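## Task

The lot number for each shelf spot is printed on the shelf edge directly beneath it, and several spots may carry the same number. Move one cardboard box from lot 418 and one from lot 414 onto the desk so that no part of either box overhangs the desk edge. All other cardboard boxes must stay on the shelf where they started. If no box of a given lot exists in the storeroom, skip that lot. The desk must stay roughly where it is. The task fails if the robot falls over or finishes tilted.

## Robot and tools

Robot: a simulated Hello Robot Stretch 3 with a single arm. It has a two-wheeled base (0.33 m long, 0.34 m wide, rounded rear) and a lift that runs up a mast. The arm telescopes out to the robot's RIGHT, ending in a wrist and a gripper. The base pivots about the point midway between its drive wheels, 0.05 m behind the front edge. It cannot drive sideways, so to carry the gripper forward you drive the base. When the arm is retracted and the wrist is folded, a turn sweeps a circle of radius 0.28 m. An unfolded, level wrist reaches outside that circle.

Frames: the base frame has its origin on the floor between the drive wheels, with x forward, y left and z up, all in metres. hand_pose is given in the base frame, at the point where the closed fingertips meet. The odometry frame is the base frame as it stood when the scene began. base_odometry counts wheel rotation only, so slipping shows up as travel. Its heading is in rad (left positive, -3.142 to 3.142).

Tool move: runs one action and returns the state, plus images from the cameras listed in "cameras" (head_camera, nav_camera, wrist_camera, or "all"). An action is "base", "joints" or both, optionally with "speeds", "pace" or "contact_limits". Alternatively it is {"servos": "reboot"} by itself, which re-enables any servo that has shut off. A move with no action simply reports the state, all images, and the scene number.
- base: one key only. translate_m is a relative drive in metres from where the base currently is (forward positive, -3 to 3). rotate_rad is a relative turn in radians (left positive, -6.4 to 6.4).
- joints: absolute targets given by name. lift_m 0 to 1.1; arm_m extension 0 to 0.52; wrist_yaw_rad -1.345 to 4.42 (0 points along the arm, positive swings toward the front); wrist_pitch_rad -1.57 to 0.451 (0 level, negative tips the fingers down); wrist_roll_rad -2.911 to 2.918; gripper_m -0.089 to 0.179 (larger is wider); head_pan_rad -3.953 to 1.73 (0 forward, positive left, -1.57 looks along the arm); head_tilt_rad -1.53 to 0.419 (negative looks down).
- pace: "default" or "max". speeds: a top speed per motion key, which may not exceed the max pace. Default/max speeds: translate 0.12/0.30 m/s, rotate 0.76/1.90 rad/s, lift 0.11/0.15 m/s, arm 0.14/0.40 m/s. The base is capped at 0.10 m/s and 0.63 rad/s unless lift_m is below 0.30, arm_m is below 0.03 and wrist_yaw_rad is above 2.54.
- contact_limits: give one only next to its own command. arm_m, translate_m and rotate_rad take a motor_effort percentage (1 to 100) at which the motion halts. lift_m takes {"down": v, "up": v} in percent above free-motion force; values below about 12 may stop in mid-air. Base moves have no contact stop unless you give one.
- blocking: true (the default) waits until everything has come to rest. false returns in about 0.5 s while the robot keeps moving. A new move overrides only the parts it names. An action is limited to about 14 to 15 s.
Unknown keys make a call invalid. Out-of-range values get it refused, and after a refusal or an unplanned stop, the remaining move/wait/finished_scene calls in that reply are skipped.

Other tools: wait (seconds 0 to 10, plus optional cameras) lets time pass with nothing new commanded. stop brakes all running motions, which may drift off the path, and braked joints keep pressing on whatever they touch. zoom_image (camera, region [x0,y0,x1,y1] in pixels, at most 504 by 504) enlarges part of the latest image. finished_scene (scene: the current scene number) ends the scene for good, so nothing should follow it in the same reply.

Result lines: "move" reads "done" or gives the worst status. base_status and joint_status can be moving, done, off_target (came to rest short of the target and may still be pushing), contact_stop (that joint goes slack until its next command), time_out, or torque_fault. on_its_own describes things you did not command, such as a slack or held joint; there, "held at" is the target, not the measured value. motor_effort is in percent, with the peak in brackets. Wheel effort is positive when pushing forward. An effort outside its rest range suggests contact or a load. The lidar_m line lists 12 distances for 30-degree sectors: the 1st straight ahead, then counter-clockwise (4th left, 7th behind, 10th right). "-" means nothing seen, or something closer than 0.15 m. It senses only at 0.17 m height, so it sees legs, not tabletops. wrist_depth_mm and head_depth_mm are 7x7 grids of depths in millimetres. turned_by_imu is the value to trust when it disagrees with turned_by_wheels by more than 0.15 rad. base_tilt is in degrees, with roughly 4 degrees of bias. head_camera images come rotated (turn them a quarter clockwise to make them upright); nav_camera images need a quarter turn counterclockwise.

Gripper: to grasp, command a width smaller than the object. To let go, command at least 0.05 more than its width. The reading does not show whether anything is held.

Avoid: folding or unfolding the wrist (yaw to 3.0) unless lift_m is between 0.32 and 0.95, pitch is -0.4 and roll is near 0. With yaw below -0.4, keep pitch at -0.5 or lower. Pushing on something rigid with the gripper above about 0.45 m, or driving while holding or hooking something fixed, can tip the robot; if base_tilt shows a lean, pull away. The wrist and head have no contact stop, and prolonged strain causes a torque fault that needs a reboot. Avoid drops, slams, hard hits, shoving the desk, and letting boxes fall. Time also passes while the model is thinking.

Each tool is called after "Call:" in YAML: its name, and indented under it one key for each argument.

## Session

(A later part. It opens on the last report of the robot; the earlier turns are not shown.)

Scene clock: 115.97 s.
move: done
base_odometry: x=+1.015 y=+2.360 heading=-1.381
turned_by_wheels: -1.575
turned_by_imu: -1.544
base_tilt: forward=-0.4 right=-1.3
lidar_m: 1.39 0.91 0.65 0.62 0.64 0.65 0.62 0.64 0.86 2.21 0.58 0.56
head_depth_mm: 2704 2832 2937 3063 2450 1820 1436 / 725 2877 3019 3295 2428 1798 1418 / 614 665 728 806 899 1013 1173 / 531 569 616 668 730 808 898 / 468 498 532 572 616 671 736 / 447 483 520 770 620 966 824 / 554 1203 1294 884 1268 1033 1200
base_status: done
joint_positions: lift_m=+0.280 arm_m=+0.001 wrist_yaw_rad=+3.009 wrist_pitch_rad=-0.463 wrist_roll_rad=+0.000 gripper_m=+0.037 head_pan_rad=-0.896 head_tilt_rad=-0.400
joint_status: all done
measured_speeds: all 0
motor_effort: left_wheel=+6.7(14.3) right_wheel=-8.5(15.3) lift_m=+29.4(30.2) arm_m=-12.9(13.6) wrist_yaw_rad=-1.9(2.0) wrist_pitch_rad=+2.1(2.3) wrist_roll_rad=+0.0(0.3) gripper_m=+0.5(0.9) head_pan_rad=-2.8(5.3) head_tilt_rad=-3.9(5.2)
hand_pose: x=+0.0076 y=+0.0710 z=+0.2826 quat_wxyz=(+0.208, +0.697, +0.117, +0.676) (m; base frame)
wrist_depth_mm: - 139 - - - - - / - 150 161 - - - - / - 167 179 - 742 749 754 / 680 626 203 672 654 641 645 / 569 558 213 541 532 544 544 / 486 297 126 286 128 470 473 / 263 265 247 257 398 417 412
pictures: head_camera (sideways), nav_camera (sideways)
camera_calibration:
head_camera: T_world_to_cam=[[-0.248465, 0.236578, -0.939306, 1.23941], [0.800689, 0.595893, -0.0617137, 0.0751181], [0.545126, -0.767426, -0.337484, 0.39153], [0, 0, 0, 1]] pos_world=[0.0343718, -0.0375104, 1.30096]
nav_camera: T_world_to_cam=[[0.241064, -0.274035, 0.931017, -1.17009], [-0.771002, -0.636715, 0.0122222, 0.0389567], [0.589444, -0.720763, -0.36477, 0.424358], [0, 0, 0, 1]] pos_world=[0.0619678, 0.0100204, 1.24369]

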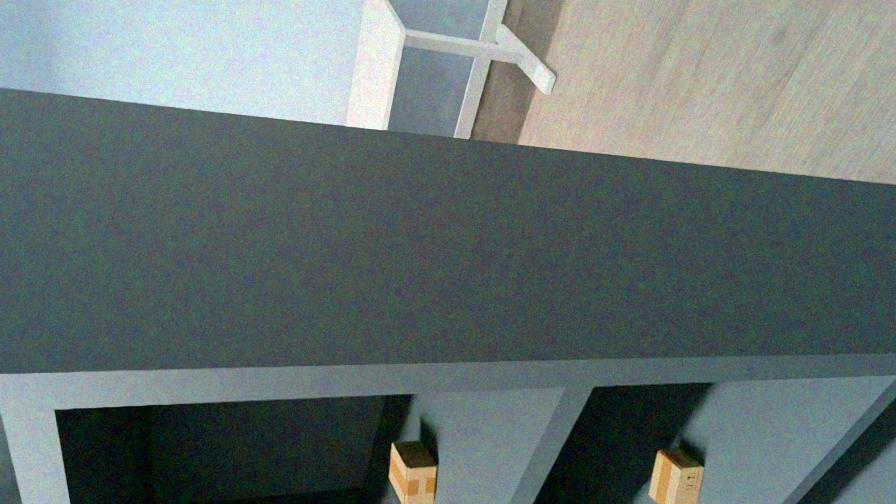

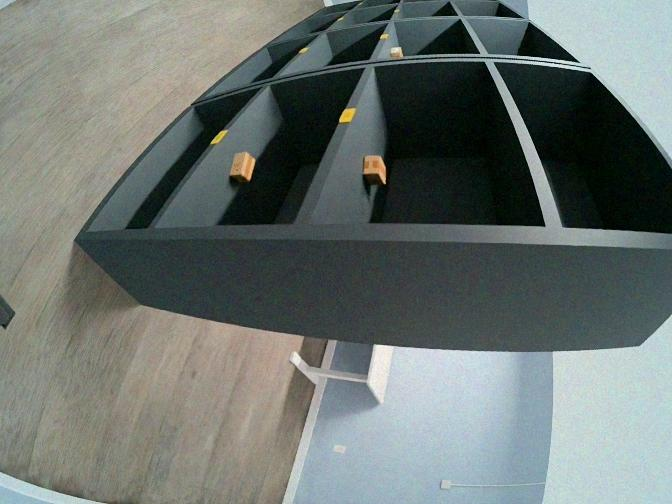

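Call:
move:
  base: {"translate_m":0.95}
  joints: {"head_pan_rad":-1.57,"head_tilt_rad":-0.7}
  pace: "max"
  cameras: ["head_camera"]

Call:
move:
  base: {"translate_m":0.9}
  pace: "max"
  cameras: ["head_camera"]

Call:
move:
  base: {"translate_m":0.9}
  pace: "max"
  cameras: ["head_camera"]

Scene clock: 139.07 s.
move: done
base_odometry: x=+1.194 y=+1.427 heading=-1.381
turned_by_wheels: +0.000
turned_by_imu: +0.001
base_tilt: forward=-0.3 right=-1.3
lidar_m: 1.32 0.94 0.68 0.64 0.67 0.90 1.56 0.62 0.70 0.81 0.49 0.50
head_depth_mm: 664 742 710 511 945 822 1052 / 661 739 702 507 933 820 1048 / 660 736 580 502 930 790 1042 / 658 734 684 497 926 789 1032 / 657 732 676 494 920 803 1032 / 657 732 668 489 913 798 1030 / 654 731 658 485 908 799 982
base_status: done
joint_positions: lift_m=+0.280 arm_m=+0.001 wrist_yaw_rad=+3.009 wrist_pitch_rad=-0.463 wrist_roll_rad=+0.000 gripper_m=+0.037 head_pan_rad=-1.570 head_tilt_rad=-0.700
joint_status: all done
measured_speeds: all 0
motor_effort: left_wheel=+3.1(16.0) right_wheel=+4.2(10.5) lift_m=+28.9(30.9) arm_m=-9.2(11.8) wrist_yaw_rad=+0.4(2.1) wrist_pitch_rad=+2.1(2.3) wrist_roll_rad=-0.2(0.4) gripper_m=+0.4(1.0) head_pan_rad=+3.6(5.0) head_tilt_rad=+3.2(8.7)
hand_pose: x=+0.0076 y=+0.0710 z=+0.2826 quat_wxyz=(+0.208, +0.697, +0.117, +0.676) (m; base frame)
wrist_depth_mm: - 138 - - - - - / - 150 161 - - - - / - 166 176 744 770 758 754 / 674 622 204 658 653 640 644 / 572 566 211 539 539 544 542 / 488 296 126 285 128 469 471 / 262 267 247 257 400 418 416
pictures: head_camera (sideways)
camera_calibration:
head_camera: T_world_to_cam=[[-0.0466913, 0.602594, -0.796681, 1.05211], [0.997496, -0.0142829, -0.0692639, 0.0836537], [-0.0531169, -0.79792, -0.600418, 0.737246], [0, 0, 0, 1]] pos_world=[0.00484038, -0.0445361, 1.28665]

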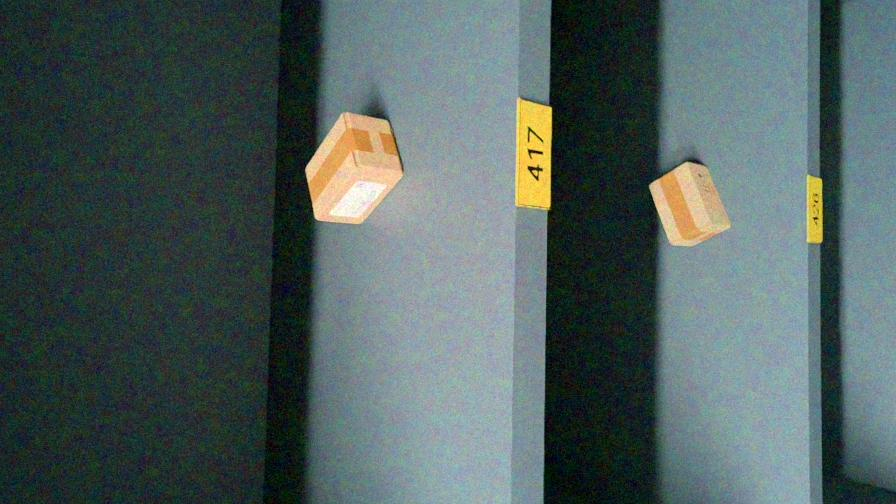

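Scene clock: 143.40 s.
move: done
base_odometry: x=+1.364 y=+0.543 heading=-1.381
turned_by_wheels: +0.000
turned_by_imu: +0.001
base_tilt: forward=-0.4 right=-1.2
lidar_m: 1.35 0.97 0.69 0.67 0.68 0.93 1.47 0.57 0.64 0.79 0.54 0.51
head_depth_mm: 646 723 711 511 916 826 748 / 645 721 704 507 911 821 744 / 643 719 692 482 904 817 741 / 642 718 685 470 841 808 737 / 641 714 676 477 893 805 733 / 639 713 669 489 888 801 730 / 637 712 661 485 884 796 726
base_status: done
joint_positions: lift_m=+0.280 arm_m=+0.001 wrist_yaw_rad=+3.009 wrist_pitch_rad=-0.463 wrist_roll_rad=+0.000 gripper_m=+0.037 head_pan_rad=-1.570 head_tilt_rad=-0.700
joint_status: not commanded
measured_speeds: all 0
motor_effort: left_wheel=+1.7(15.5) right_wheel=+6.4(12.2) lift_m=+27.1(29.2) arm_m=-6.7(9.7) wrist_yaw_rad=-0.8(2.1) wrist_pitch_rad=+2.2(2.3) wrist_roll_rad=-0.2(0.6) gripper_m=+0.6(1.0) head_pan_rad=+2.6(4.0) head_tilt_rad=+2.4(3.4)
hand_pose: x=+0.0076 y=+0.0710 z=+0.2826 quat_wxyz=(+0.208, +0.697, +0.117, +0.676) (m; base frame)
wrist_depth_mm: - 139 - - - - - / - 150 161 - - - - / - 167 179 784 772 769 793 / 676 626 203 663 653 647 650 / 570 564 211 542 534 549 543 / 489 297 126 285 129 473 471 / 263 266 247 257 398 416 414
pictures: head_camera (sideways)
camera_calibration:
head_camera: T_world_to_cam=[[-0.0468825, 0.60243, -0.796794, 1.05233], [0.997493, -0.0140962, -0.069349, 0.0837788], [-0.0530097, -0.798047, -0.600259, 0.737094], [0, 0, 0, 1]] pos_world=[0.0048401, -0.0445368, 1.28675]

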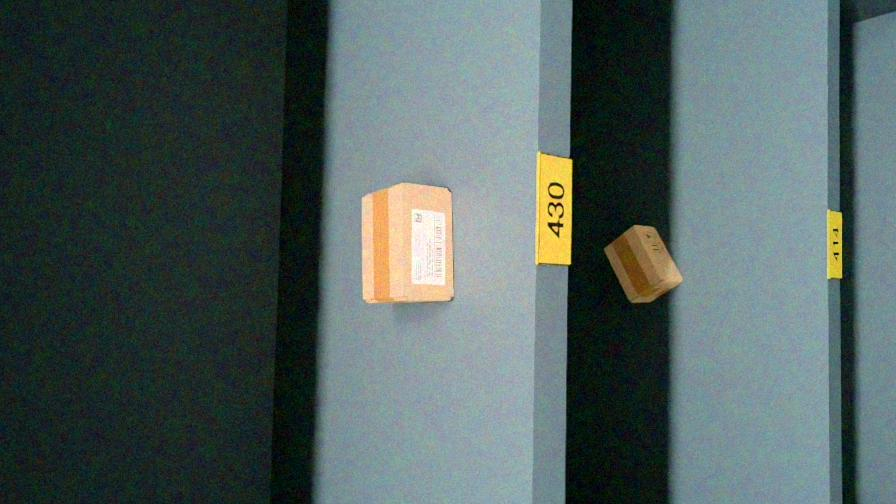

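Scene clock: 147.73 s.
move: done
base_odometry: x=+1.534 y=-0.341 heading=-1.381
turned_by_wheels: +0.000
turned_by_imu: +0.000
base_tilt: forward=-0.3 right=-1.2
lidar_m: 1.39 0.99 0.71 0.68 0.71 0.95 1.39 0.53 0.58 0.77 0.60 0.53
head_depth_mm: 629 703 712 511 442 823 732 / 627 702 701 508 438 820 728 / 627 698 692 502 434 814 723 / 623 698 577 499 431 771 720 / 624 696 675 494 428 805 716 / 620 695 669 490 425 801 714 / 621 694 661 485 422 798 710
base_status: done
joint_positions: lift_m=+0.280 arm_m=+0.001 wrist_yaw_rad=+3.009 wrist_pitch_rad=-0.463 wrist_roll_rad=+0.000 gripper_m=+0.037 head_pan_rad=-1.570 head_tilt_rad=-0.700
joint_status: not commanded
measured_speeds: all 0
motor_effort: left_wheel=+1.3(16.1) right_wheel=+7.1(13.0) lift_m=+25.6(27.5) arm_m=-5.6(8.0) wrist_yaw_rad=+0.5(1.8) wrist_pitch_rad=+2.1(2.3) wrist_roll_rad=+0.1(0.3) gripper_m=+0.0(1.2) head_pan_rad=+2.6(3.6) head_tilt_rad=+1.9(2.8)
hand_pose: x=+0.0076 y=+0.0710 z=+0.2826 quat_wxyz=(+0.208, +0.697, +0.117, +0.676) (m; base frame)
wrist_depth_mm: - 138 - - - - - / - 150 162 - - - - / - 167 180 770 774 758 783 / 675 623 203 668 656 649 644 / 569 560 212 541 534 544 544 / 488 297 126 286 128 474 470 / 262 266 248 258 403 415 415
pictures: head_camera (sideways)
camera_calibration:
head_camera: T_world_to_cam=[[-0.0468825, 0.60243, -0.796794, 1.05233], [0.997493, -0.0140962, -0.069349, 0.0837788], [-0.0530097, -0.798047, -0.600259, 0.737094], [0, 0, 0, 1]] pos_world=[0.0048401, -0.0445368, 1.28675]

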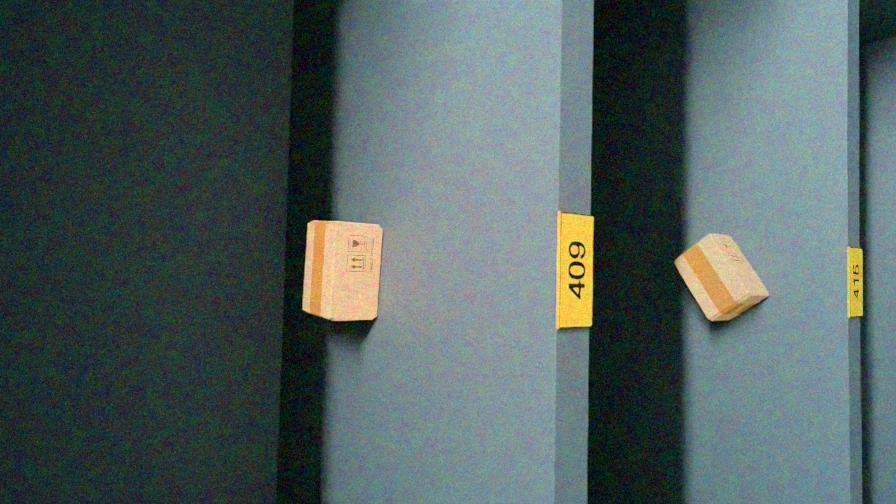

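Call:
move:
  base: {"translate_m":-0.9}
  joints: {"lift_m":0.58}
  pace: "max"
  cameras: ["head_camera"]

Call:
zoom_image:
  camera: "head_camera"
  region: [560, 150, 860, 400]

Call:
move:
  joints: {"wrist_yaw_rad":0,"gripper_m":0.17}
  cameras: ["wrist_camera"]

Scene clock: 186.73 s.
move: done
base_odometry: x=+1.364 y=+0.543 heading=-1.381
turned_by_wheels: +0.000
turned_by_imu: -0.001
base_tilt: forward=-0.3 right=-1.2
lidar_m: 1.35 0.97 0.69 0.66 0.69 0.92 1.47 0.57 0.64 0.79 0.54 0.50
head_depth_mm: 644 722 710 512 919 825 749 / 643 719 703 507 908 820 745 / 643 718 693 483 904 815 741 / 642 717 686 470 842 808 735 / 641 715 677 478 891 806 731 / 640 713 670 489 889 804 726 / 638 710 661 485 883 794 726
base_status: done
joint_positions: lift_m=+0.580 arm_m=+0.001 wrist_yaw_rad=+3.009 wrist_pitch_rad=-0.463 wrist_roll_rad=+0.000 gripper_m=+0.037 head_pan_rad=-1.570 head_tilt_rad=-0.700
joint_status: all done
measured_speeds: all 0
motor_effort: left_wheel=-2.3(12.4) right_wheel=-1.8(14.8) lift_m=+24.4(34.3) arm_m=-0.1(4.7) wrist_yaw_rad=+0.3(2.3) wrist_pitch_rad=+2.2(2.3) wrist_roll_rad=-0.2(0.3) gripper_m=+0.3(1.2) head_pan_rad=+1.5(2.8) head_tilt_rad=-0.4(2.1)
hand_pose: x=+0.0076 y=+0.0710 z=+0.5826 quat_wxyz=(+0.208, +0.697, +0.117, +0.676) (m; base frame)
wrist_depth_mm: - 138 - - - - - / - 150 161 - - - - / - 166 176 - - - - / - 186 192 - - - - / - 909 210 156 922 951 951 / 831 828 126 799 129 817 808 / 737 743 287 725 705 721 714
pictures: head_camera (sideways)
camera_calibration:
head_camera: T_world_to_cam=[[-0.0468825, 0.60243, -0.796794, 1.05233], [0.997493, -0.0140962, -0.069349, 0.0837788], [-0.0530097, -0.798047, -0.600259, 0.737094], [0, 0, 0, 1]] pos_world=[0.0048401, -0.0445368, 1.28675]

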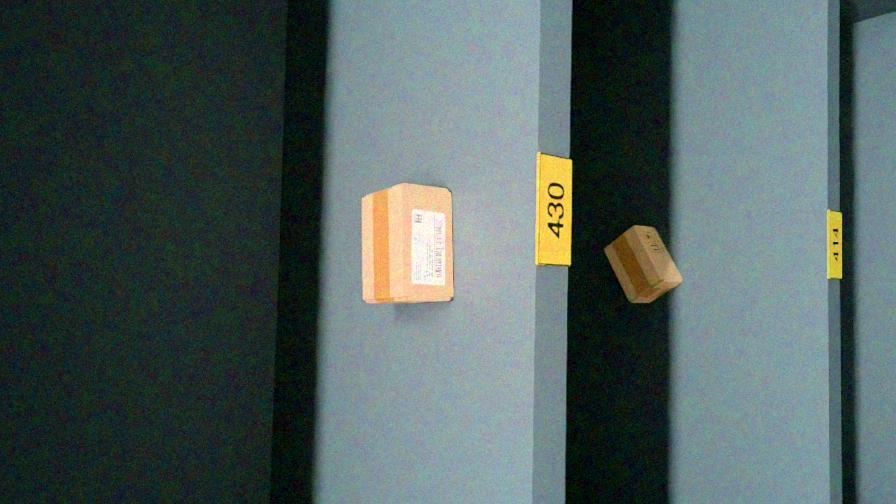

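Scaled by 1.680 from the camera's 896x504 image, which has a finer 1280x720 frame.

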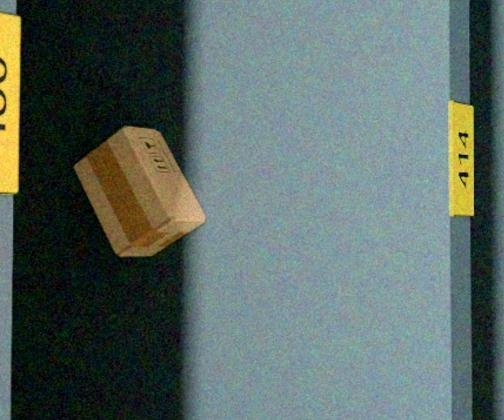

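Scene clock: 189.23 s.
move: done
base_odometry: x=+1.364 y=+0.543 heading=-1.381
turned_by_wheels: +0.000
turned_by_imu: +0.000
base_tilt: forward=-0.2 right=-1.1
lidar_m: 1.35 0.97 0.69 0.66 0.69 0.92 1.46 0.57 0.64 0.79 0.54 0.51
head_depth_mm: 647 721 710 511 914 825 749 / 643 721 703 506 913 819 743 / 642 718 695 482 906 815 741 / 642 718 687 471 843 809 694 / 639 716 677 476 894 805 717 / 638 713 669 489 888 797 729 / 641 712 659 486 885 798 726
base_status: not commanded
joint_positions: lift_m=+0.580 arm_m=+0.001 wrist_yaw_rad=+0.003 wrist_pitch_rad=-0.463 wrist_roll_rad=+0.000 gripper_m=+0.170 head_pan_rad=-1.570 head_tilt_rad=-0.700
joint_status: all done
measured_speeds: all 0
motor_effort: left_wheel=-2.5(3.1) right_wheel=-2.3(2.8) lift_m=+25.1(25.2) arm_m=+1.3(1.8) wrist_yaw_rad=-3.1(6.2) wrist_pitch_rad=+2.1(2.2) wrist_roll_rad=+0.1(0.3) gripper_m=+0.3(82.5) head_pan_rad=+1.6(2.0) head_tilt_rad=-0.3(1.4)
hand_pose: x=-0.0208 y=-0.3640 z=+0.5826 quat_wxyz=(+0.689, +0.164, -0.688, -0.162) (m; base frame)
wrist_depth_mm: 463 - - - - - - / 450 473 464 333 454 450 442 / 363 358 357 322 349 346 343 / 294 290 288 285 282 282 279 / 245 243 241 240 239 236 235 / 117 140 207 206 205 199 202 / 190 188 188 186 185 183 106
pictures: wrist_camera
camera_calibration:
wrist_camera: T_world_to_cam=[[-0.998883, -0.038729, -0.0270871, -0.0125171], [-0.00260148, 0.617321, -0.786707, 0.715566], [0.0471898, -0.785757, -0.616732, 0.240459], [0, 0, 0, 1]] pos_world=[-0.0219888, -0.253276, 0.7109]

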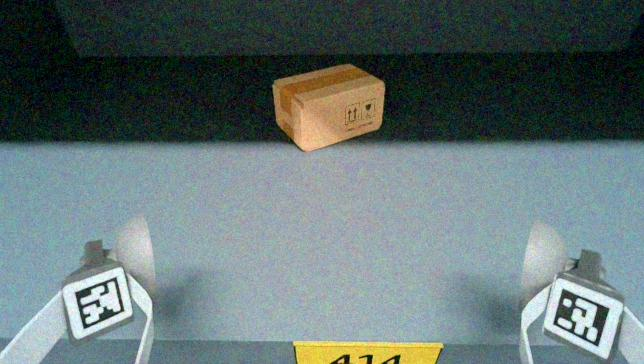

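Call:
move:
  base: {"translate_m":-0.22}
  joints: {"wrist_yaw_rad":0.59,"wrist_pitch_rad":-0.25}

Call:
move:
  joints: {"arm_m":0.08,"lift_m":0.525}
  cameras: ["wrist_camera"]

Scene clock: 214.43 s.
move: done
base_odometry: x=+1.322 y=+0.759 heading=-1.381
turned_by_wheels: +0.000
turned_by_imu: -0.001
base_tilt: forward=-0.2 right=-1.3
lidar_m: 1.56 0.96 0.69 0.66 0.68 0.92 2.24 1.16 0.42 0.80 0.82 0.69
head_depth_mm: 630 649 636 511 561 619 726 / 648 725 701 507 754 798 744 / 648 724 695 502 904 813 739 / 645 722 685 497 898 809 736 / 645 717 676 494 892 804 702 / 641 719 668 489 829 802 731 / 640 715 661 470 881 794 709
base_status: done
joint_positions: lift_m=+0.580 arm_m=+0.001 wrist_yaw_rad=+0.587 wrist_pitch_rad=-0.272 wrist_roll_rad=+0.000 gripper_m=+0.170 head_pan_rad=-1.570 head_tilt_rad=-0.700
joint_status: all done
measured_speeds: all 0
motor_effort: left_wheel=-2.9(11.1) right_wheel=-8.9(14.1) lift_m=+26.9(27.8) arm_m=+4.0(4.3) wrist_yaw_rad=+2.5(6.2) wrist_pitch_rad=+3.5(5.8) wrist_roll_rad=+0.0(0.3) gripper_m=+0.8(1.3) head_pan_rad=+0.9(1.7) head_tilt_rad=-1.5(2.3)
hand_pose: x=+0.1116 y=-0.3458 z=+0.6267 quat_wxyz=(+0.699, +0.294, -0.643, +0.111) (m; base frame)
wrist_depth_mm: 441 503 - - - - - / 457 502 - - - - - / 468 525 - 526 415 - - / 460 437 432 387 384 423 419 / 538 321 332 334 332 330 330 / 117 127 281 271 271 261 268 / 116 629 245 230 229 222 106
pictures: none

Scene clock: 216.23 s.
move: done
base_odometry: x=+1.322 y=+0.759 heading=-1.381
turned_by_wheels: +0.000
turned_by_imu: +0.000
base_tilt: forward=-0.3 right=-1.2
lidar_m: 1.56 0.96 0.69 0.66 0.68 0.92 2.23 1.16 0.42 0.80 0.82 0.68
head_depth_mm: 632 649 634 512 561 621 726 / 647 724 702 507 752 800 731 / 648 723 692 502 906 814 709 / 646 721 684 497 898 811 705 / 641 718 676 494 893 805 567 / 642 719 669 488 832 799 728 / 641 716 657 471 880 794 724
base_status: not commanded
joint_positions: lift_m=+0.525 arm_m=+0.080 wrist_yaw_rad=+0.587 wrist_pitch_rad=-0.271 wrist_roll_rad=+0.000 gripper_m=+0.170 head_pan_rad=-1.570 head_tilt_rad=-0.700
joint_status: all done
measured_speeds: all 0
motor_effort: left_wheel=-2.7(3.3) right_wheel=-9.0(10.0) lift_m=+23.6(25.3) arm_m=+13.4(14.3) wrist_yaw_rad=+3.1(3.7) wrist_pitch_rad=+3.4(3.5) wrist_roll_rad=+0.0(0.3) gripper_m=+0.4(1.1) head_pan_rad=+0.5(1.6) head_tilt_rad=-2.4(2.5)
hand_pose: x=+0.1117 y=-0.4252 z=+0.5720 quat_wxyz=(+0.699, +0.294, -0.643, +0.111) (m; base frame)
wrist_depth_mm: 444 497 - - - - - / 456 506 - - - - - / 447 440 443 296 403 398 368 / 315 313 312 299 306 305 304 / 254 242 242 239 239 238 237 / 117 140 197 196 195 188 193 / - 166 166 166 165 160 106
pictures: wrist_camera
camera_calibration:
wrist_camera: T_world_to_cam=[[-0.809466, -0.586834, -0.0197849, -0.14107], [-0.252775, 0.378691, -0.890336, 0.731031], [0.529971, -0.715695, -0.454874, 0.0627995], [0, 0, 0, 1]] pos_world=[0.0373136, -0.314674, 0.676638]

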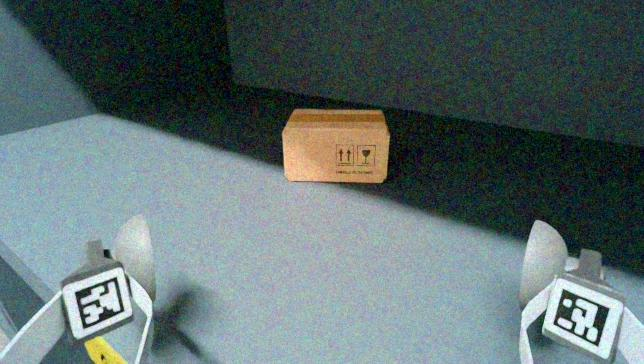

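Call:
move:
  base: {"translate_m":0.098}
  joints: {"arm_m":0.222}
  speeds: {"translate_m":0.05,"arm_m":0.072}
  contact_limits: {"arm_m":40}
  cameras: ["wrist_camera"]

Scene clock: 228.00 s.
move: done
base_odometry: x=+1.341 y=+0.663 heading=-1.381
turned_by_wheels: +0.000
turned_by_imu: +0.000
base_tilt: forward=-0.3 right=-1.3
lidar_m: 1.47 0.97 0.69 0.66 0.68 0.92 2.33 0.50 0.48 0.79 0.71 0.60
head_depth_mm: 649 723 710 512 776 801 746 / 648 725 702 508 914 818 715 / 646 721 692 502 904 594 619 / 645 722 685 498 897 647 723 / 642 716 678 482 835 747 732 / 642 714 669 469 886 784 727 / 642 715 661 467 879 797 726
base_status: done
joint_positions: lift_m=+0.525 arm_m=+0.222 wrist_yaw_rad=+0.587 wrist_pitch_rad=-0.271 wrist_roll_rad=+0.000 gripper_m=+0.170 head_pan_rad=-1.570 head_tilt_rad=-0.700
joint_status: all done
measured_speeds: all 0
motor_effort: left_wheel=+8.1(10.9) right_wheel=+4.4(8.2) lift_m=+26.9(27.1) arm_m=+12.6(14.8) wrist_yaw_rad=+1.1(3.8) wrist_pitch_rad=+3.3(3.5) wrist_roll_rad=-0.2(0.3) gripper_m=+0.8(1.2) head_pan_rad=+0.5(0.9) head_tilt_rad=-3.1(3.4)
contact_limits: arm_m 40 (drawing in: default 31, maximum 55; extending or still: default 40, maximum 69)
hand_pose: x=+0.1117 y=-0.5672 z=+0.5720 quat_wxyz=(+0.699, +0.294, -0.643, +0.111) (m; base frame)
wrist_depth_mm: 370 438 - - - - - / 382 453 - - - - - / 385 440 440 402 - - - / 314 312 311 309 307 289 282 / 253 243 222 155 161 237 236 / 117 140 142 137 136 188 193 / 158 162 157 152 148 159 106
pictures: wrist_camera
camera_calibration:
wrist_camera: T_world_to_cam=[[-0.809466, -0.586834, -0.0197849, -0.2244], [-0.252775, 0.378691, -0.890336, 0.784805], [0.529971, -0.715695, -0.454874, -0.0388293], [0, 0, 0, 1]] pos_world=[0.0373136, -0.456674, 0.676638]

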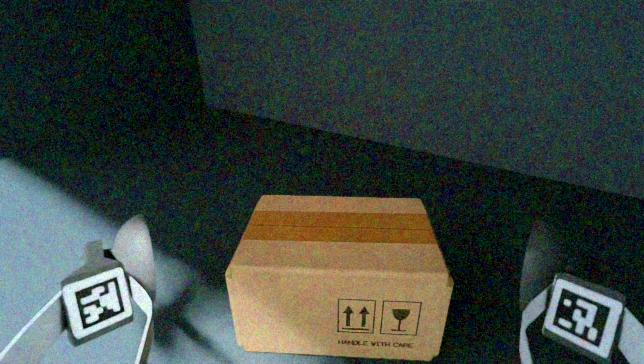

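Call:
move:
  joints: {"gripper_m":0.06}

Call:
move:
  joints: {"lift_m":0.58}
  cameras: ["wrist_camera"]

Scene clock: 235.67 s.
move: done
base_odometry: x=+1.341 y=+0.663 heading=-1.381
turned_by_wheels: +0.000
turned_by_imu: +0.000
base_tilt: forward=-0.4 right=-1.2
lidar_m: 1.47 0.97 0.69 0.66 0.68 0.92 2.33 0.50 0.48 0.79 0.71 0.60
head_depth_mm: 649 728 709 512 774 804 749 / 647 724 703 507 910 816 717 / 647 722 694 503 907 596 618 / 645 719 687 498 899 648 720 / 642 718 678 482 837 748 733 / 642 716 670 469 885 804 730 / 639 716 659 468 882 795 726
base_status: not commanded
joint_positions: lift_m=+0.525 arm_m=+0.222 wrist_yaw_rad=+0.587 wrist_pitch_rad=-0.271 wrist_roll_rad=+0.000 gripper_m=+0.061 head_pan_rad=-1.570 head_tilt_rad=-0.700
joint_status: all done
measured_speeds: all 0
motor_effort: left_wheel=+8.1(8.5) right_wheel=+4.2(4.8) lift_m=+29.2(29.9) arm_m=+9.9(11.5) wrist_yaw_rad=+1.8(3.1) wrist_pitch_rad=+3.3(3.5) wrist_roll_rad=-0.1(0.3) gripper_m=-12.1(84.6) head_pan_rad=-0.3(0.6) head_tilt_rad=-3.7(4.4)
contact_limits: arm_m 40 (drawing in: default 31, maximum 55; extending or still: default 40, maximum 69)
hand_pose: x=+0.1117 y=-0.5672 z=+0.5720 quat_wxyz=(+0.699, +0.294, -0.643, +0.111) (m; base frame)
wrist_depth_mm: 369 435 - - - - - / 380 453 - - - - - / 384 438 438 403 - - - / 317 314 311 309 305 291 287 / 243 242 153 155 154 239 237 / 197 198 137 137 135 181 193 / 172 157 156 152 151 155 169
pictures: none

Scene clock: 237.00 s.
move: done
base_odometry: x=+1.341 y=+0.663 heading=-1.381
turned_by_wheels: +0.000
turned_by_imu: +0.000
base_tilt: forward=-0.3 right=-1.1
lidar_m: 1.47 0.96 0.69 0.66 0.69 0.92 2.33 0.50 0.48 0.79 0.71 0.60
head_depth_mm: 649 725 713 512 777 804 749 / 647 722 702 507 909 818 485 / 644 720 694 502 901 551 711 / 645 720 685 499 897 579 736 / 643 718 677 483 633 748 731 / 639 716 668 468 773 792 729 / 639 714 659 469 883 796 728
base_status: not commanded
joint_positions: lift_m=+0.580 arm_m=+0.222 wrist_yaw_rad=+0.587 wrist_pitch_rad=-0.273 wrist_roll_rad=+0.000 gripper_m=+0.061 head_pan_rad=-1.570 head_tilt_rad=-0.700
joint_status: all done
measured_speeds: all 0
motor_effort: left_wheel=+7.9(8.4) right_wheel=+3.0(4.4) lift_m=+31.5(34.9) arm_m=+9.7(11.1) wrist_yaw_rad=+2.6(3.2) wrist_pitch_rad=+4.0(4.0) wrist_roll_rad=-0.1(0.3) gripper_m=-12.2(12.6) head_pan_rad=-0.9(0.9) head_tilt_rad=-3.1(4.3)
contact_limits: arm_m 40 (drawing in: default 31, maximum 55; extending or still: default 40, maximum 69)
hand_pose: x=+0.1116 y=-0.5670 z=+0.6263 quat_wxyz=(+0.699, +0.295, -0.642, +0.110) (m; base frame)
wrist_depth_mm: 369 440 - - - - - / 382 452 - - - - - / 394 467 520 - - - - / 394 432 426 424 395 - - / 337 348 152 157 156 327 301 / 273 272 138 138 136 259 267 / 239 217 152 150 150 214 226
pictures: wrist_camera
camera_calibration:
wrist_camera: T_world_to_cam=[[-0.809515, -0.586761, -0.0199032, -0.223255], [-0.254037, 0.380638, -0.889146, 0.833614], [0.529292, -0.714721, -0.457191, -0.0118563], [0, 0, 0, 1]] pos_world=[0.0373153, -0.456776, 0.73134]

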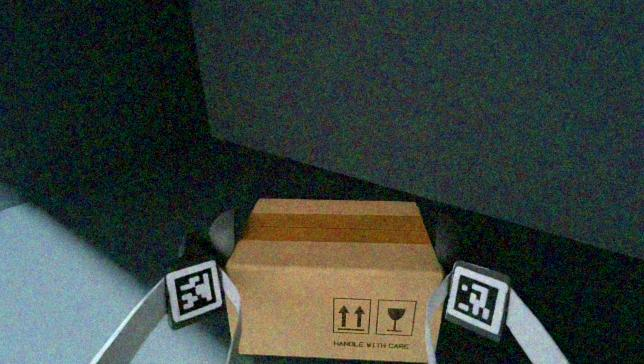

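Call:
move:
  base: {"translate_m":-1.73}
  joints: {"arm_m":0.0}
  speeds: {"translate_m":0.12,"arm_m":0.14}
  blocking: false

Call:
stop:

Call:
move:
  joints: {"arm_m":0.0}

Call:
move:
  joints: {"wrist_yaw_rad":2.2}
  speeds: {"wrist_yaw_rad":0.8}
  cameras: ["wrist_camera"]

Scene clock: 254.30 s.
move: moving
base_odometry: x=+1.338 y=+0.678 heading=-1.381
turned_by_wheels: +0.000
turned_by_imu: +0.000
base_tilt: forward=-0.1 right=-2.4
lidar_m: 1.49 0.96 0.69 0.66 0.68 0.92 2.31 0.50 0.48 0.80 0.74 0.61
head_depth_mm: 649 726 710 512 747 786 748 / 645 726 700 508 910 817 485 / 646 721 694 501 905 547 710 / 646 720 685 497 903 572 734 / 643 717 676 493 772 746 734 / 641 717 668 470 769 782 730 / 640 717 660 466 884 798 725
base_status: translate_m moving
joint_positions: lift_m=+0.580 arm_m=+0.204 wrist_yaw_rad=+0.587 wrist_pitch_rad=-0.273 wrist_roll_rad=+0.000 gripper_m=+0.061 head_pan_rad=-1.570 head_tilt_rad=-0.700
joint_status: arm_m moving
measured_speeds: translate_m=-0.058 rotate_rad=+0.000 lift_m=+0.000 arm_m=-0.068 wrist_yaw_rad=+0.000 wrist_pitch_rad=+0.000 wrist_roll_rad=+0.000 head_pan_rad=+0.000 head_tilt_rad=+0.000
motor_effort: left_wheel=-7.2(8.0) right_wheel=-12.9(13.0) lift_m=+30.2(32.0) arm_m=-12.7(14.4) wrist_yaw_rad=+1.1(2.8) wrist_pitch_rad=+3.9(3.9) wrist_roll_rad=-0.1(0.3) gripper_m=-12.4(12.5) head_pan_rad=-0.7(1.1) head_tilt_rad=-3.8(5.1)
hand_pose: x=+0.1116 y=-0.5494 z=+0.6263 quat_wxyz=(+0.699, +0.295, -0.642, +0.110) (m; base frame)
wrist_depth_mm: 377 449 - - - - - / 391 464 - - - - - / 403 477 517 - - - - / 406 434 427 422 400 - - / 334 345 153 157 156 328 308 / 275 274 137 137 136 258 266 / 238 216 153 150 150 215 227
pictures: none

Scene clock: 255.10 s.
earlier move: stopped
base_odometry: x=+1.337 y=+0.684 heading=-1.381
turned_by_wheels: +0.000
turned_by_imu: +0.000
base_tilt: forward=-0.3 right=-1.1
lidar_m: 1.49 0.97 0.69 0.66 0.68 0.92 2.30 0.52 0.47 0.80 0.74 0.62
head_depth_mm: 650 725 711 510 726 781 747 / 646 722 701 506 913 821 485 / 646 719 695 502 905 536 708 / 643 721 684 499 899 585 710 / 644 718 678 493 771 655 734 / 643 718 667 470 769 781 728 / 639 716 662 466 887 797 725
base_status: translate_m stopped (by the wheels' count: -0.0219 of -1.7300)
joint_positions: lift_m=+0.580 arm_m=+0.187 wrist_yaw_rad=+0.588 wrist_pitch_rad=-0.273 wrist_roll_rad=+0.000 gripper_m=+0.061 head_pan_rad=-1.570 head_tilt_rad=-0.700
joint_status: arm_m stopped (moved -0.035 of -0.222)
measured_speeds: all 0
motor_effort: left_wheel=-0.5(8.0) right_wheel=-0.8(13.0) lift_m=+27.3(32.0) arm_m=-11.7(14.4) wrist_yaw_rad=+2.1(2.9) wrist_pitch_rad=+3.9(4.0) wrist_roll_rad=+0.1(0.3) gripper_m=-11.7(12.5) head_pan_rad=-0.9(1.2) head_tilt_rad=-4.1(5.1)
hand_pose: x=+0.1117 y=-0.5319 z=+0.6263 quat_wxyz=(+0.699, +0.295, -0.642, +0.111) (m; base frame)
wrist_depth_mm: 386 459 - - - - - / 397 474 - - - - - / 410 486 517 - - - - / 407 432 427 424 402 - - / 335 350 153 157 156 325 312 / 274 271 137 137 136 258 266 / 239 217 153 150 150 214 226
pictures: none

Scene clock: 257.70 s.
move: done
base_odometry: x=+1.337 y=+0.684 heading=-1.381
turned_by_wheels: +0.000
turned_by_imu: +0.000
base_tilt: forward=-0.3 right=-1.2
lidar_m: 1.49 0.96 0.69 0.66 0.68 0.92 2.31 0.51 0.47 0.80 0.75 0.62
head_depth_mm: 649 725 709 512 727 781 748 / 646 721 704 508 911 818 743 / 647 721 692 502 908 814 742 / 644 720 686 498 898 810 737 / 644 716 676 494 892 806 640 / 640 718 667 469 889 799 630 / 639 713 659 467 885 798 724
base_status: not commanded
joint_positions: lift_m=+0.580 arm_m=+0.001 wrist_yaw_rad=+0.588 wrist_pitch_rad=-0.273 wrist_roll_rad=+0.000 gripper_m=+0.061 head_pan_rad=-1.570 head_tilt_rad=-0.700
joint_status: all done
measured_speeds: all 0
motor_effort: left_wheel=-0.1(0.8) right_wheel=-0.7(1.4) lift_m=+25.1(27.0) arm_m=-12.1(14.6) wrist_yaw_rad=+1.1(2.7) wrist_pitch_rad=+3.9(4.0) wrist_roll_rad=+0.0(0.3) gripper_m=-12.3(12.5) head_pan_rad=-1.1(1.3) head_tilt_rad=-4.7(5.5)
hand_pose: x=+0.1117 y=-0.3455 z=+0.6263 quat_wxyz=(+0.699, +0.295, -0.642, +0.110) (m; base frame)
wrist_depth_mm: 380 451 - - - - - / 390 468 - - - - - / 411 483 - 517 518 - - / 425 430 433 431 427 425 419 / - 352 152 157 157 329 327 / 942 492 138 137 136 258 269 / 855 - 152 150 150 214 227
pictures: none

Scene clock: 260.33 s.
move: done
base_odometry: x=+1.337 y=+0.684 heading=-1.381
turned_by_wheels: +0.000
turned_by_imu: +0.000
base_tilt: forward=-0.3 right=-1.2
lidar_m: 1.49 0.96 0.69 0.66 0.68 0.92 2.31 0.52 0.47 0.80 0.74 0.62
head_depth_mm: 650 728 713 512 729 785 747 / 647 724 701 507 908 821 745 / 646 723 695 502 907 813 739 / 644 719 685 497 900 810 735 / 643 719 676 494 891 805 732 / 641 717 669 470 887 801 729 / 641 716 659 466 884 798 726
base_status: not commanded
joint_positions: lift_m=+0.580 arm_m=+0.001 wrist_yaw_rad=+2.197 wrist_pitch_rad=-0.273 wrist_roll_rad=+0.000 gripper_m=+0.061 head_pan_rad=-1.570 head_tilt_rad=-0.700
joint_status: all done
measured_speeds: all 0
motor_effort: left_wheel=-0.4(0.8) right_wheel=-0.1(1.1) lift_m=+28.8(28.8) arm_m=-7.8(12.4) wrist_yaw_rad=+1.3(4.9) wrist_pitch_rad=+3.9(4.0) wrist_roll_rad=+0.0(0.3) gripper_m=-12.4(12.5) head_pan_rad=-1.0(1.5) head_tilt_rad=-4.6(6.0)
hand_pose: x=+0.1733 y=-0.0048 z=+0.6263 quat_wxyz=(+0.405, +0.667, -0.232, +0.580) (m; base frame)
wrist_depth_mm: - - - - - - - / - - - - - - - / - - - - - - - / - - - - - - - / - - 152 157 157 - - / - - 137 137 136 956 977 / - 804 152 150 150 799 832
pictures: wrist_camera
camera_calibration:
wrist_camera: T_world_to_cam=[[0.618047, -0.785891, -0.0198565, -0.0918838], [-0.370426, -0.268849, -0.889103, 0.652288], [0.693399, 0.556863, -0.457276, 0.335058], [0, 0, 0, 1]] pos_world=[0.0660841, -0.0834246, 0.73134]

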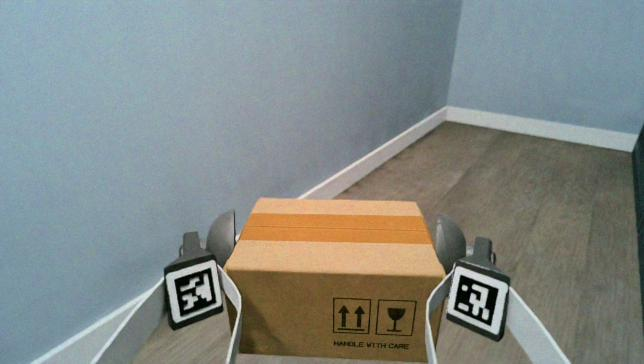

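Call:
move:
  base: {"translate_m":-1.70}
  speeds: {"translate_m":0.25}

Call:
wait:
  seconds: 0

Call:
move:
  base: {"rotate_rad":-1.571}
  joints: {"head_pan_rad":0.3,"head_tilt_rad":-0.4}
  cameras: ["nav_camera"]

Scene clock: 286.03 s.
move: time_out
base_odometry: x=+1.074 y=+2.053 heading=-1.381
turned_by_wheels: +0.000
turned_by_imu: -0.001
base_tilt: forward=-0.2 right=-1.1
lidar_m: 1.93 0.92 0.66 0.63 0.65 0.88 0.93 0.96 1.29 0.39 0.39 1.03
head_depth_mm: 2423 2390 2396 2090 1701 1396 1190 / 2577 2873 2913 2156 1689 1390 1185 / 2612 2872 2919 2127 1674 1388 1171 / 2583 2875 2926 2095 1644 1363 1172 / 2540 2835 2714 1958 1552 1302 1115 / 429 438 447 458 518 642 842 / 294 321 359 442 909 797 1041
base_status: translate_m time_out (by the wheels' count: -1.3933 of -1.7000)
joint_positions: lift_m=+0.580 arm_m=+0.001 wrist_yaw_rad=+2.197 wrist_pitch_rad=-0.273 wrist_roll_rad=+0.000 gripper_m=+0.061 head_pan_rad=-1.570 head_tilt_rad=-0.700
joint_status: not commanded
measured_speeds: all 0
motor_effort: left_wheel=-0.5(10.1) right_wheel=-0.8(14.5) lift_m=+24.3(32.4) arm_m=+12.5(13.5) wrist_yaw_rad=+1.4(3.8) wrist_pitch_rad=+3.9(4.1) wrist_roll_rad=+0.0(0.4) gripper_m=-12.0(12.8) head_pan_rad=-2.5(3.2) head_tilt_rad=-5.6(7.0)
hand_pose: x=+0.1733 y=-0.0048 z=+0.6263 quat_wxyz=(+0.405, +0.667, -0.232, +0.580) (m; base frame)
wrist_depth_mm: 534 - - - - - - / - - - - - - - / - - - - - - - / - - - - - - - / - - 152 158 156 - - / - - 137 137 136 963 977 / - 799 151 150 150 788 828
pictures: none

not run: a stop that you did not command came earlier in this reply.

not run: a stop that you did not command came earlier in this reply.

Call:
move:
  base: {"translate_m":-0.31}

Call:
move:
  base: {"rotate_rad":-1.60}
  joints: {"head_pan_rad":0.3,"head_tilt_rad":-0.4}
  cameras: ["nav_camera"]

Call:
move:
  base: {"translate_m":1.2}
  cameras: ["nav_camera","head_camera"]

Scene clock: 304.17 s.
move: done
base_odometry: x=+1.015 y=+2.357 heading=-1.381
turned_by_wheels: +0.000
turned_by_imu: +0.000
base_tilt: forward=-0.4 right=-1.2
lidar_m: 1.39 0.91 0.65 0.62 0.64 0.65 0.62 0.64 0.86 2.22 0.58 0.55
head_depth_mm: 1639 1635 1607 1580 1555 1376 1192 / 2357 2311 2254 2068 1683 1398 1180 / 2616 2901 2934 2128 1677 1379 1177 / 2591 2931 2864 2100 1681 1377 1169 / 2612 2928 2876 2072 1653 1367 1171 / 2585 2877 2806 2074 1638 1352 1158 / 2609 2832 2699 2060 1633 1280 1157
base_status: done
joint_positions: lift_m=+0.580 arm_m=+0.001 wrist_yaw_rad=+2.197 wrist_pitch_rad=-0.273 wrist_roll_rad=+0.000 gripper_m=+0.061 head_pan_rad=-1.570 head_tilt_rad=-0.700
joint_status: not commanded
measured_speeds: all 0
motor_effort: left_wheel=-4.5(11.8) right_wheel=-6.8(14.4) lift_m=+24.7(26.1) arm_m=+12.8(13.0) wrist_yaw_rad=+2.2(3.4) wrist_pitch_rad=+3.8(4.0) wrist_roll_rad=+0.1(0.3) gripper_m=-12.1(12.7) head_pan_rad=-2.8(3.7) head_tilt_rad=-5.6(6.6)
hand_pose: x=+0.1733 y=-0.0048 z=+0.6263 quat_wxyz=(+0.405, +0.667, -0.232, +0.580) (m; base frame)
wrist_depth_mm: 536 - - - - - - / - - - - - - - / - - - - - - - / - - - - - - - / - - 151 157 156 - - / - - 137 137 136 940 990 / - 777 152 150 149 787 827
pictures: none

Scene clock: 307.80 s.
move: done
base_odometry: x=+1.015 y=+2.357 heading=-2.980
turned_by_wheels: -1.600
turned_by_imu: -1.574
base_tilt: forward=-0.5 right=-1.1
lidar_m: 2.10 0.59 0.55 1.32 0.92 0.66 0.62 0.64 0.65 0.62 0.64 0.85
head_depth_mm: 2515 2676 2836 3041 2450 1807 1426 / 2585 2739 2912 3086 2465 1802 1420 / 2663 2794 3014 3121 2439 1786 1402 / 2720 2885 3053 3228 2419 1765 1401 / 2781 2947 3094 3361 2374 1754 1397 / 2803 788 827 874 924 980 1046 / 619 643 668 696 730 765 804
base_status: done
joint_positions: lift_m=+0.580 arm_m=+0.001 wrist_yaw_rad=+2.197 wrist_pitch_rad=-0.273 wrist_roll_rad=+0.000 gripper_m=+0.061 head_pan_rad=+0.301 head_tilt_rad=-0.400
joint_status: all done
measured_speeds: all 0
motor_effort: left_wheel=+9.2(12.0) right_wheel=-9.6(13.2) lift_m=+25.4(26.2) arm_m=+3.5(12.8) wrist_yaw_rad=+2.8(3.4) wrist_pitch_rad=+3.9(4.0) wrist_roll_rad=+0.0(0.4) gripper_m=-11.9(12.6) head_pan_rad=-3.1(5.3) head_tilt_rad=+4.3(7.0)
hand_pose: x=+0.1733 y=-0.0048 z=+0.6263 quat_wxyz=(+0.405, +0.667, -0.232, +0.580) (m; base frame)
wrist_depth_mm: - - - - - - - / - - - - - - - / - - - - - - - / - - - - - - - / - - 152 158 157 - - / - 123 137 137 136 956 975 / 868 800 152 150 149 784 824
pictures: nav_camera (sideways)
camera_calibration:
nav_camera: T_world_to_cam=[[0.343209, 0.124446, 0.930979, -1.17065], [0.311467, -0.950179, 0.0121894, 0.0324213], [0.886113, 0.285786, -0.36487, 0.422724], [0, 0, 0, 1]] pos_world=[0.0170963, 0.0556802, 1.24369]

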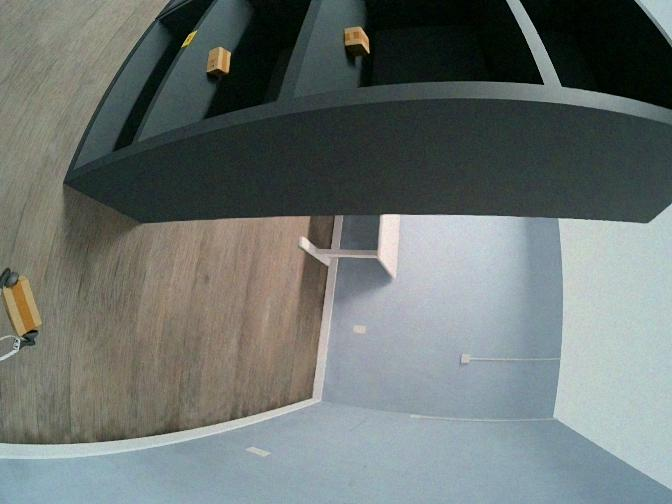

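Scene clock: 320.93 s.
move: done
base_odometry: x=-0.169 y=+2.164 heading=-2.980
turned_by_wheels: +0.000
turned_by_imu: +0.001
base_tilt: forward=-0.3 right=-1.3
lidar_m: 1.93 1.70 1.96 1.60 0.57 0.61 1.81 0.85 0.60 0.58 0.59 0.79
head_depth_mm: 1573 1660 1748 1861 2000 1803 1425 / 1606 1719 1815 1936 2057 1789 1414 / 1641 1727 1843 1970 2094 1783 1409 / 1695 1783 1910 2027 2168 1768 1408 / 1724 1830 1955 2112 2231 1763 1398 / 1771 1886 2015 1948 2102 1756 1395 / 1815 1954 2085 1648 2359 1733 1391
base_status: done
joint_positions: lift_m=+0.580 arm_m=+0.001 wrist_yaw_rad=+2.197 wrist_pitch_rad=-0.273 wrist_roll_rad=+0.000 gripper_m=+0.061 head_pan_rad=+0.300 head_tilt_rad=-0.400
joint_status: not commanded
measured_speeds: all 0
motor_effort: left_wheel=+3.1(13.4) right_wheel=+6.5(10.4) lift_m=+26.9(27.6) arm_m=-12.4(13.7) wrist_yaw_rad=+1.4(3.5) wrist_pitch_rad=+3.8(4.1) wrist_roll_rad=+0.1(0.4) gripper_m=-11.8(12.7) head_pan_rad=-3.6(4.0) head_tilt_rad=+1.6(4.7)
hand_pose: x=+0.1733 y=-0.0048 z=+0.6263 quat_wxyz=(+0.405, +0.667, -0.232, +0.580) (m; base frame)
wrist_depth_mm: - - - - - - - / - - - - - - - / - - - - - - - / - - - - - - - / - - 153 157 156 - - / - 124 137 137 136 958 981 / 879 799 152 150 149 782 840
pictures: head_camera (sideways), nav_camera (sideways)
camera_calibration:
head_camera: T_world_to_cam=[[-0.311191, -0.144639, -0.939276, 1.23976], [-0.261427, 0.963248, -0.0617176, 0.0815711], [0.913683, 0.226347, -0.337567, 0.389397], [0, 0, 0, 1]] pos_world=[0.0513421, 0.0126066, 1.30096]
nav_camera: T_world_to_cam=[[0.343351, 0.124057, 0.930978, -1.17066], [0.310402, -0.950527, 0.0121832, 0.0324295], [0.886431, 0.284794, -0.364872, 0.42269], [0, 0, 0, 1]] pos_world=[0.0171957, 0.0556736, 1.24369]

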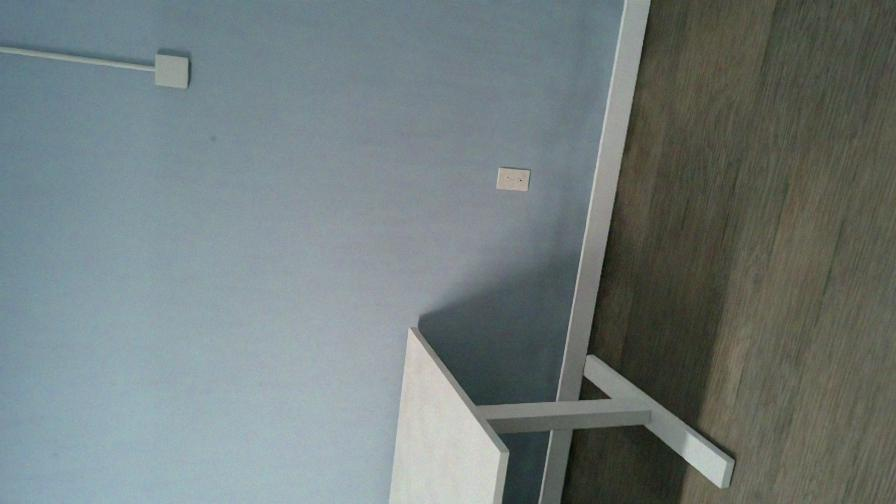

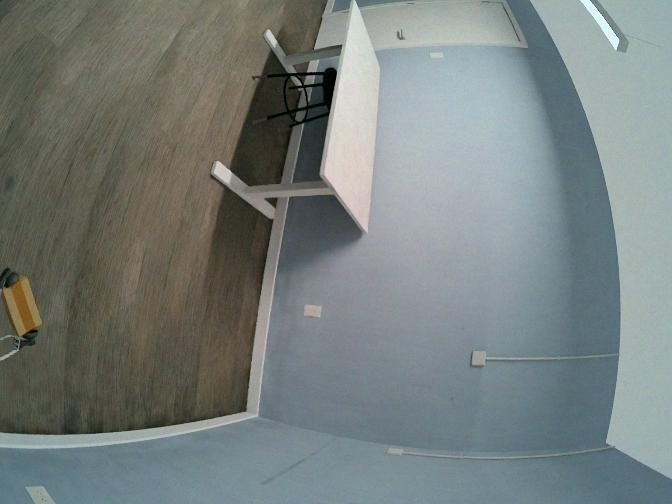

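Call:
move:
  base: {"translate_m":0.75}
  joints: {"lift_m":0.8}

Call:
move:
  base: {"rotate_rad":1.6}
  joints: {"head_pan_rad":-1.2,"head_tilt_rad":-0.5}
  cameras: ["nav_camera","head_camera"]

Scene clock: 353.53 s.
move: done
base_odometry: x=-0.910 y=+2.044 heading=-2.980
turned_by_wheels: +0.000
turned_by_imu: -0.001
base_tilt: forward=-0.4 right=-1.2
lidar_m: 1.19 1.22 1.13 3.73 1.61 1.20 1.62 0.81 0.57 0.55 0.56 0.75
head_depth_mm: 949 1005 1066 1138 1219 1312 1387 / 976 1028 1097 1170 1258 1350 1414 / 999 1057 1129 1207 1300 1400 1409 / 1023 1084 1162 1246 1343 1457 1403 / 1046 1121 1198 1282 1390 1505 1398 / 1079 1153 1233 1325 1435 1564 1390 / 1107 1181 1269 1363 1489 1605 1382
base_status: done
joint_positions: lift_m=+0.800 arm_m=+0.001 wrist_yaw_rad=+2.197 wrist_pitch_rad=-0.274 wrist_roll_rad=+0.000 gripper_m=+0.061 head_pan_rad=+0.300 head_tilt_rad=-0.400
joint_status: all done
measured_speeds: all 0
motor_effort: left_wheel=+8.3(12.1) right_wheel=+1.5(10.8) lift_m=+31.4(35.6) arm_m=-11.6(12.7) wrist_yaw_rad=+2.0(4.0) wrist_pitch_rad=+4.0(4.2) wrist_roll_rad=-0.2(0.3) gripper_m=-11.9(12.8) head_pan_rad=-2.6(3.6) head_tilt_rad=-0.5(1.9)
hand_pose: x=+0.1733 y=-0.0048 z=+0.8461 quat_wxyz=(+0.405, +0.668, -0.232, +0.580) (m; base frame)
wrist_depth_mm: - - - - - - - / - - - - - - - / - - - - - - - / - - - - - - - / - - 153 157 156 - - / - 124 138 137 136 - - / - - 152 150 149 - -
pictures: none

Scene clock: 357.17 s.
move: done
base_odometry: x=-0.910 y=+2.044 heading=-1.381
turned_by_wheels: +1.600
turned_by_imu: +1.574
base_tilt: forward=-0.3 right=-1.1
lidar_m: 3.70 1.59 1.19 2.33 0.80 0.57 0.55 0.57 0.76 1.19 1.23 1.14
head_depth_mm: 948 1010 1091 1180 1288 1414 1329 / 978 1045 1127 1232 1339 1474 1321 / 1009 1084 1170 1281 1396 1519 1304 / 1043 1126 1221 1339 1470 1560 1299 / 1082 1165 1273 1398 1546 1586 1293 / 1117 1218 1334 1456 1636 1570 1294 / 1164 1262 1390 1363 1742 1533 1283
base_status: done
joint_positions: lift_m=+0.800 arm_m=+0.001 wrist_yaw_rad=+2.197 wrist_pitch_rad=-0.274 wrist_roll_rad=+0.000 gripper_m=+0.061 head_pan_rad=-1.201 head_tilt_rad=-0.500
joint_status: all done
measured_speeds: all 0
motor_effort: left_wheel=-9.0(13.4) right_wheel=+8.4(11.9) lift_m=+27.5(31.8) arm_m=-12.1(13.5) wrist_yaw_rad=+1.0(3.1) wrist_pitch_rad=+4.0(4.2) wrist_roll_rad=+0.0(0.4) gripper_m=-11.6(12.7) head_pan_rad=+3.4(5.4) head_tilt_rad=-5.0(7.4)
hand_pose: x=+0.1733 y=-0.0048 z=+0.8461 quat_wxyz=(+0.405, +0.668, -0.232, +0.580) (m; base frame)
wrist_depth_mm: - - - - - - - / - - - - - - - / - - - - - - - / - - - - - - - / - - 152 157 156 - - / - 124 137 137 136 - - / - - 152 150 149 - -
pictures: head_camera (sideways), nav_camera (sideways)
camera_calibration:
head_camera: T_world_to_cam=[[-0.199475, 0.38649, -0.900464, 1.18845], [0.940334, 0.333995, -0.0649525, 0.0784202], [0.275647, -0.859694, -0.430053, 0.513565], [0, 0, 0, 1]] pos_world=[0.0217628, -0.0440088, 1.29611]
nav_camera: T_world_to_cam=[[0.180757, -0.419204, 0.889716, -1.11586], [-0.926154, -0.376997, 0.010531, 0.042138], [0.331006, -0.825918, -0.456393, 0.545139], [0, 0, 0, 1]] pos_world=[0.0602816, -0.00164831, 1.24115]

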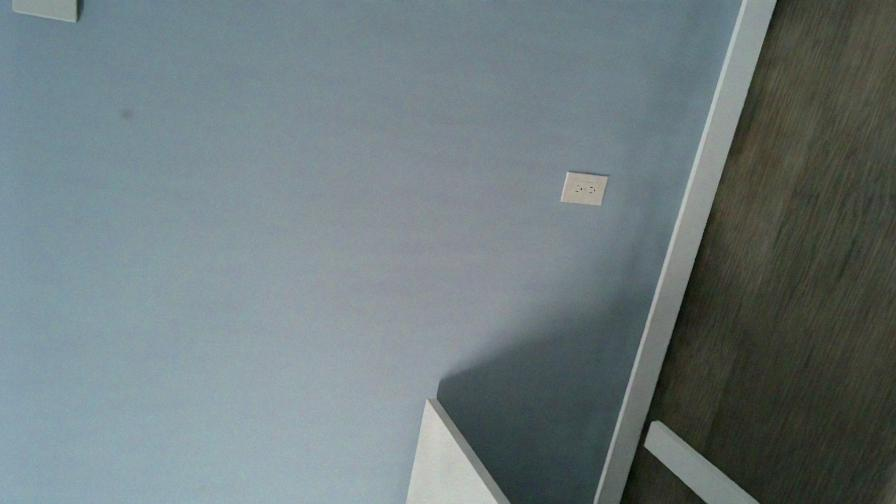

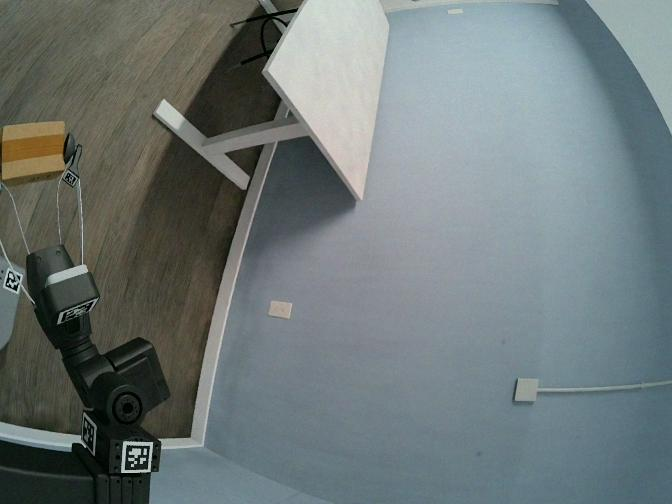

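Call:
move:
  base: {"translate_m":1.05}
  joints: {"head_pan_rad":-1.57,"head_tilt_rad":-0.7}
  cameras: ["nav_camera","head_camera"]

Scene clock: 374.10 s.
move: done
base_odometry: x=-0.711 y=+1.013 heading=-1.381
turned_by_wheels: +0.000
turned_by_imu: +0.001
base_tilt: forward=-0.2 right=-1.2
lidar_m: 2.69 1.62 1.17 1.12 1.15 1.66 1.59 1.64 1.22 0.73 0.73 0.81
head_depth_mm: 967 1081 1230 1420 809 674 - / 966 1081 1209 965 749 670 - / 964 1076 1186 949 748 663 - / 963 1075 1181 944 741 627 305 / 963 1070 1169 938 735 657 323 / 955 1069 1167 926 731 654 1161 / 956 1064 1166 917 727 649 1156
base_status: done
joint_positions: lift_m=+0.800 arm_m=+0.001 wrist_yaw_rad=+2.197 wrist_pitch_rad=-0.274 wrist_roll_rad=+0.000 gripper_m=+0.061 head_pan_rad=-1.570 head_tilt_rad=-0.700
joint_status: all done
measured_speeds: all 0
motor_effort: left_wheel=+3.9(8.7) right_wheel=+5.8(14.1) lift_m=+26.9(27.3) arm_m=-10.9(12.9) wrist_yaw_rad=+2.0(3.5) wrist_pitch_rad=+4.0(4.2) wrist_roll_rad=+0.1(0.4) gripper_m=-12.3(12.7) head_pan_rad=+3.3(6.1) head_tilt_rad=+3.3(6.8)
hand_pose: x=+0.1733 y=-0.0048 z=+0.8461 quat_wxyz=(+0.405, +0.668, -0.232, +0.580) (m; base frame)
wrist_depth_mm: 914 - - - - - - / - - - - - - - / - - - - - - - / - - - - - - - / - - 153 158 157 - - / - 123 137 137 136 - - / - - 152 150 150 - -
pictures: head_camera (sideways), nav_camera (sideways)
camera_calibration:
head_camera: T_world_to_cam=[[-0.0467553, 0.602545, -0.796714, 1.05215], [0.997493, -0.0142451, -0.0693114, 0.0837168], [-0.0531125, -0.797958, -0.600369, 0.737181], [0, 0, 0, 1]] pos_world=[0.0048402, -0.0445363, 1.28665]
nav_camera: T_world_to_cam=[[0.0175561, -0.623676, 0.781485, -0.973714], [-0.999788, -0.0193887, 0.00698687, 0.0471319], [0.0107944, -0.781442, -0.623884, 0.765004], [0, 0, 0, 1]] pos_world=[0.0559587, -0.00856208, 1.23789]

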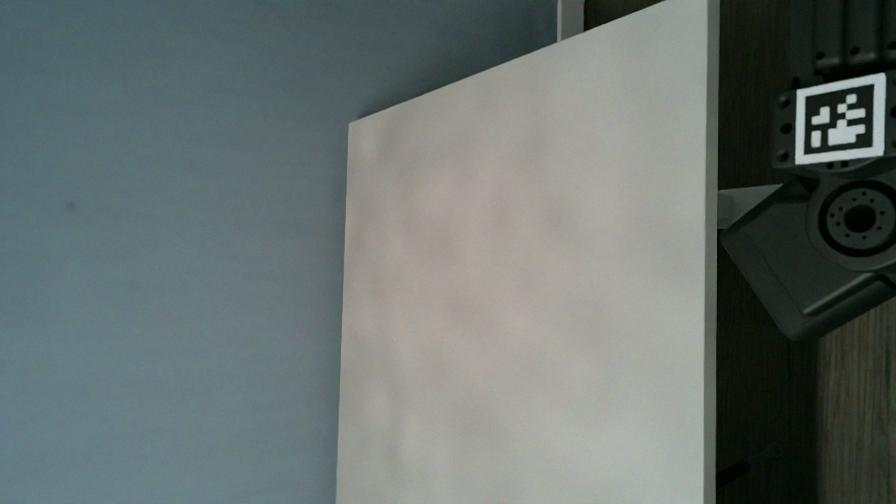

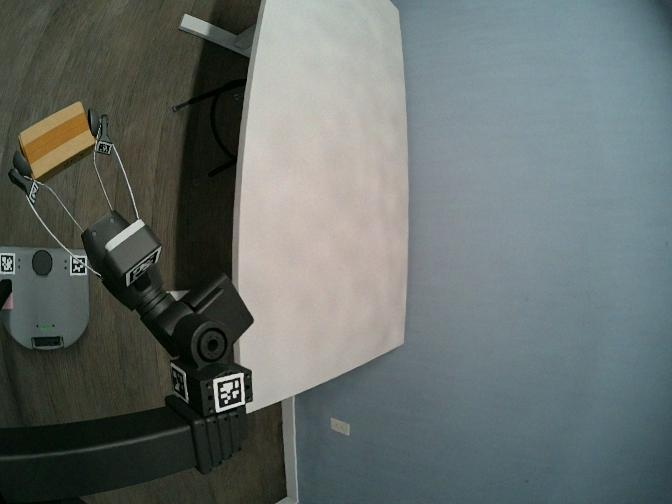

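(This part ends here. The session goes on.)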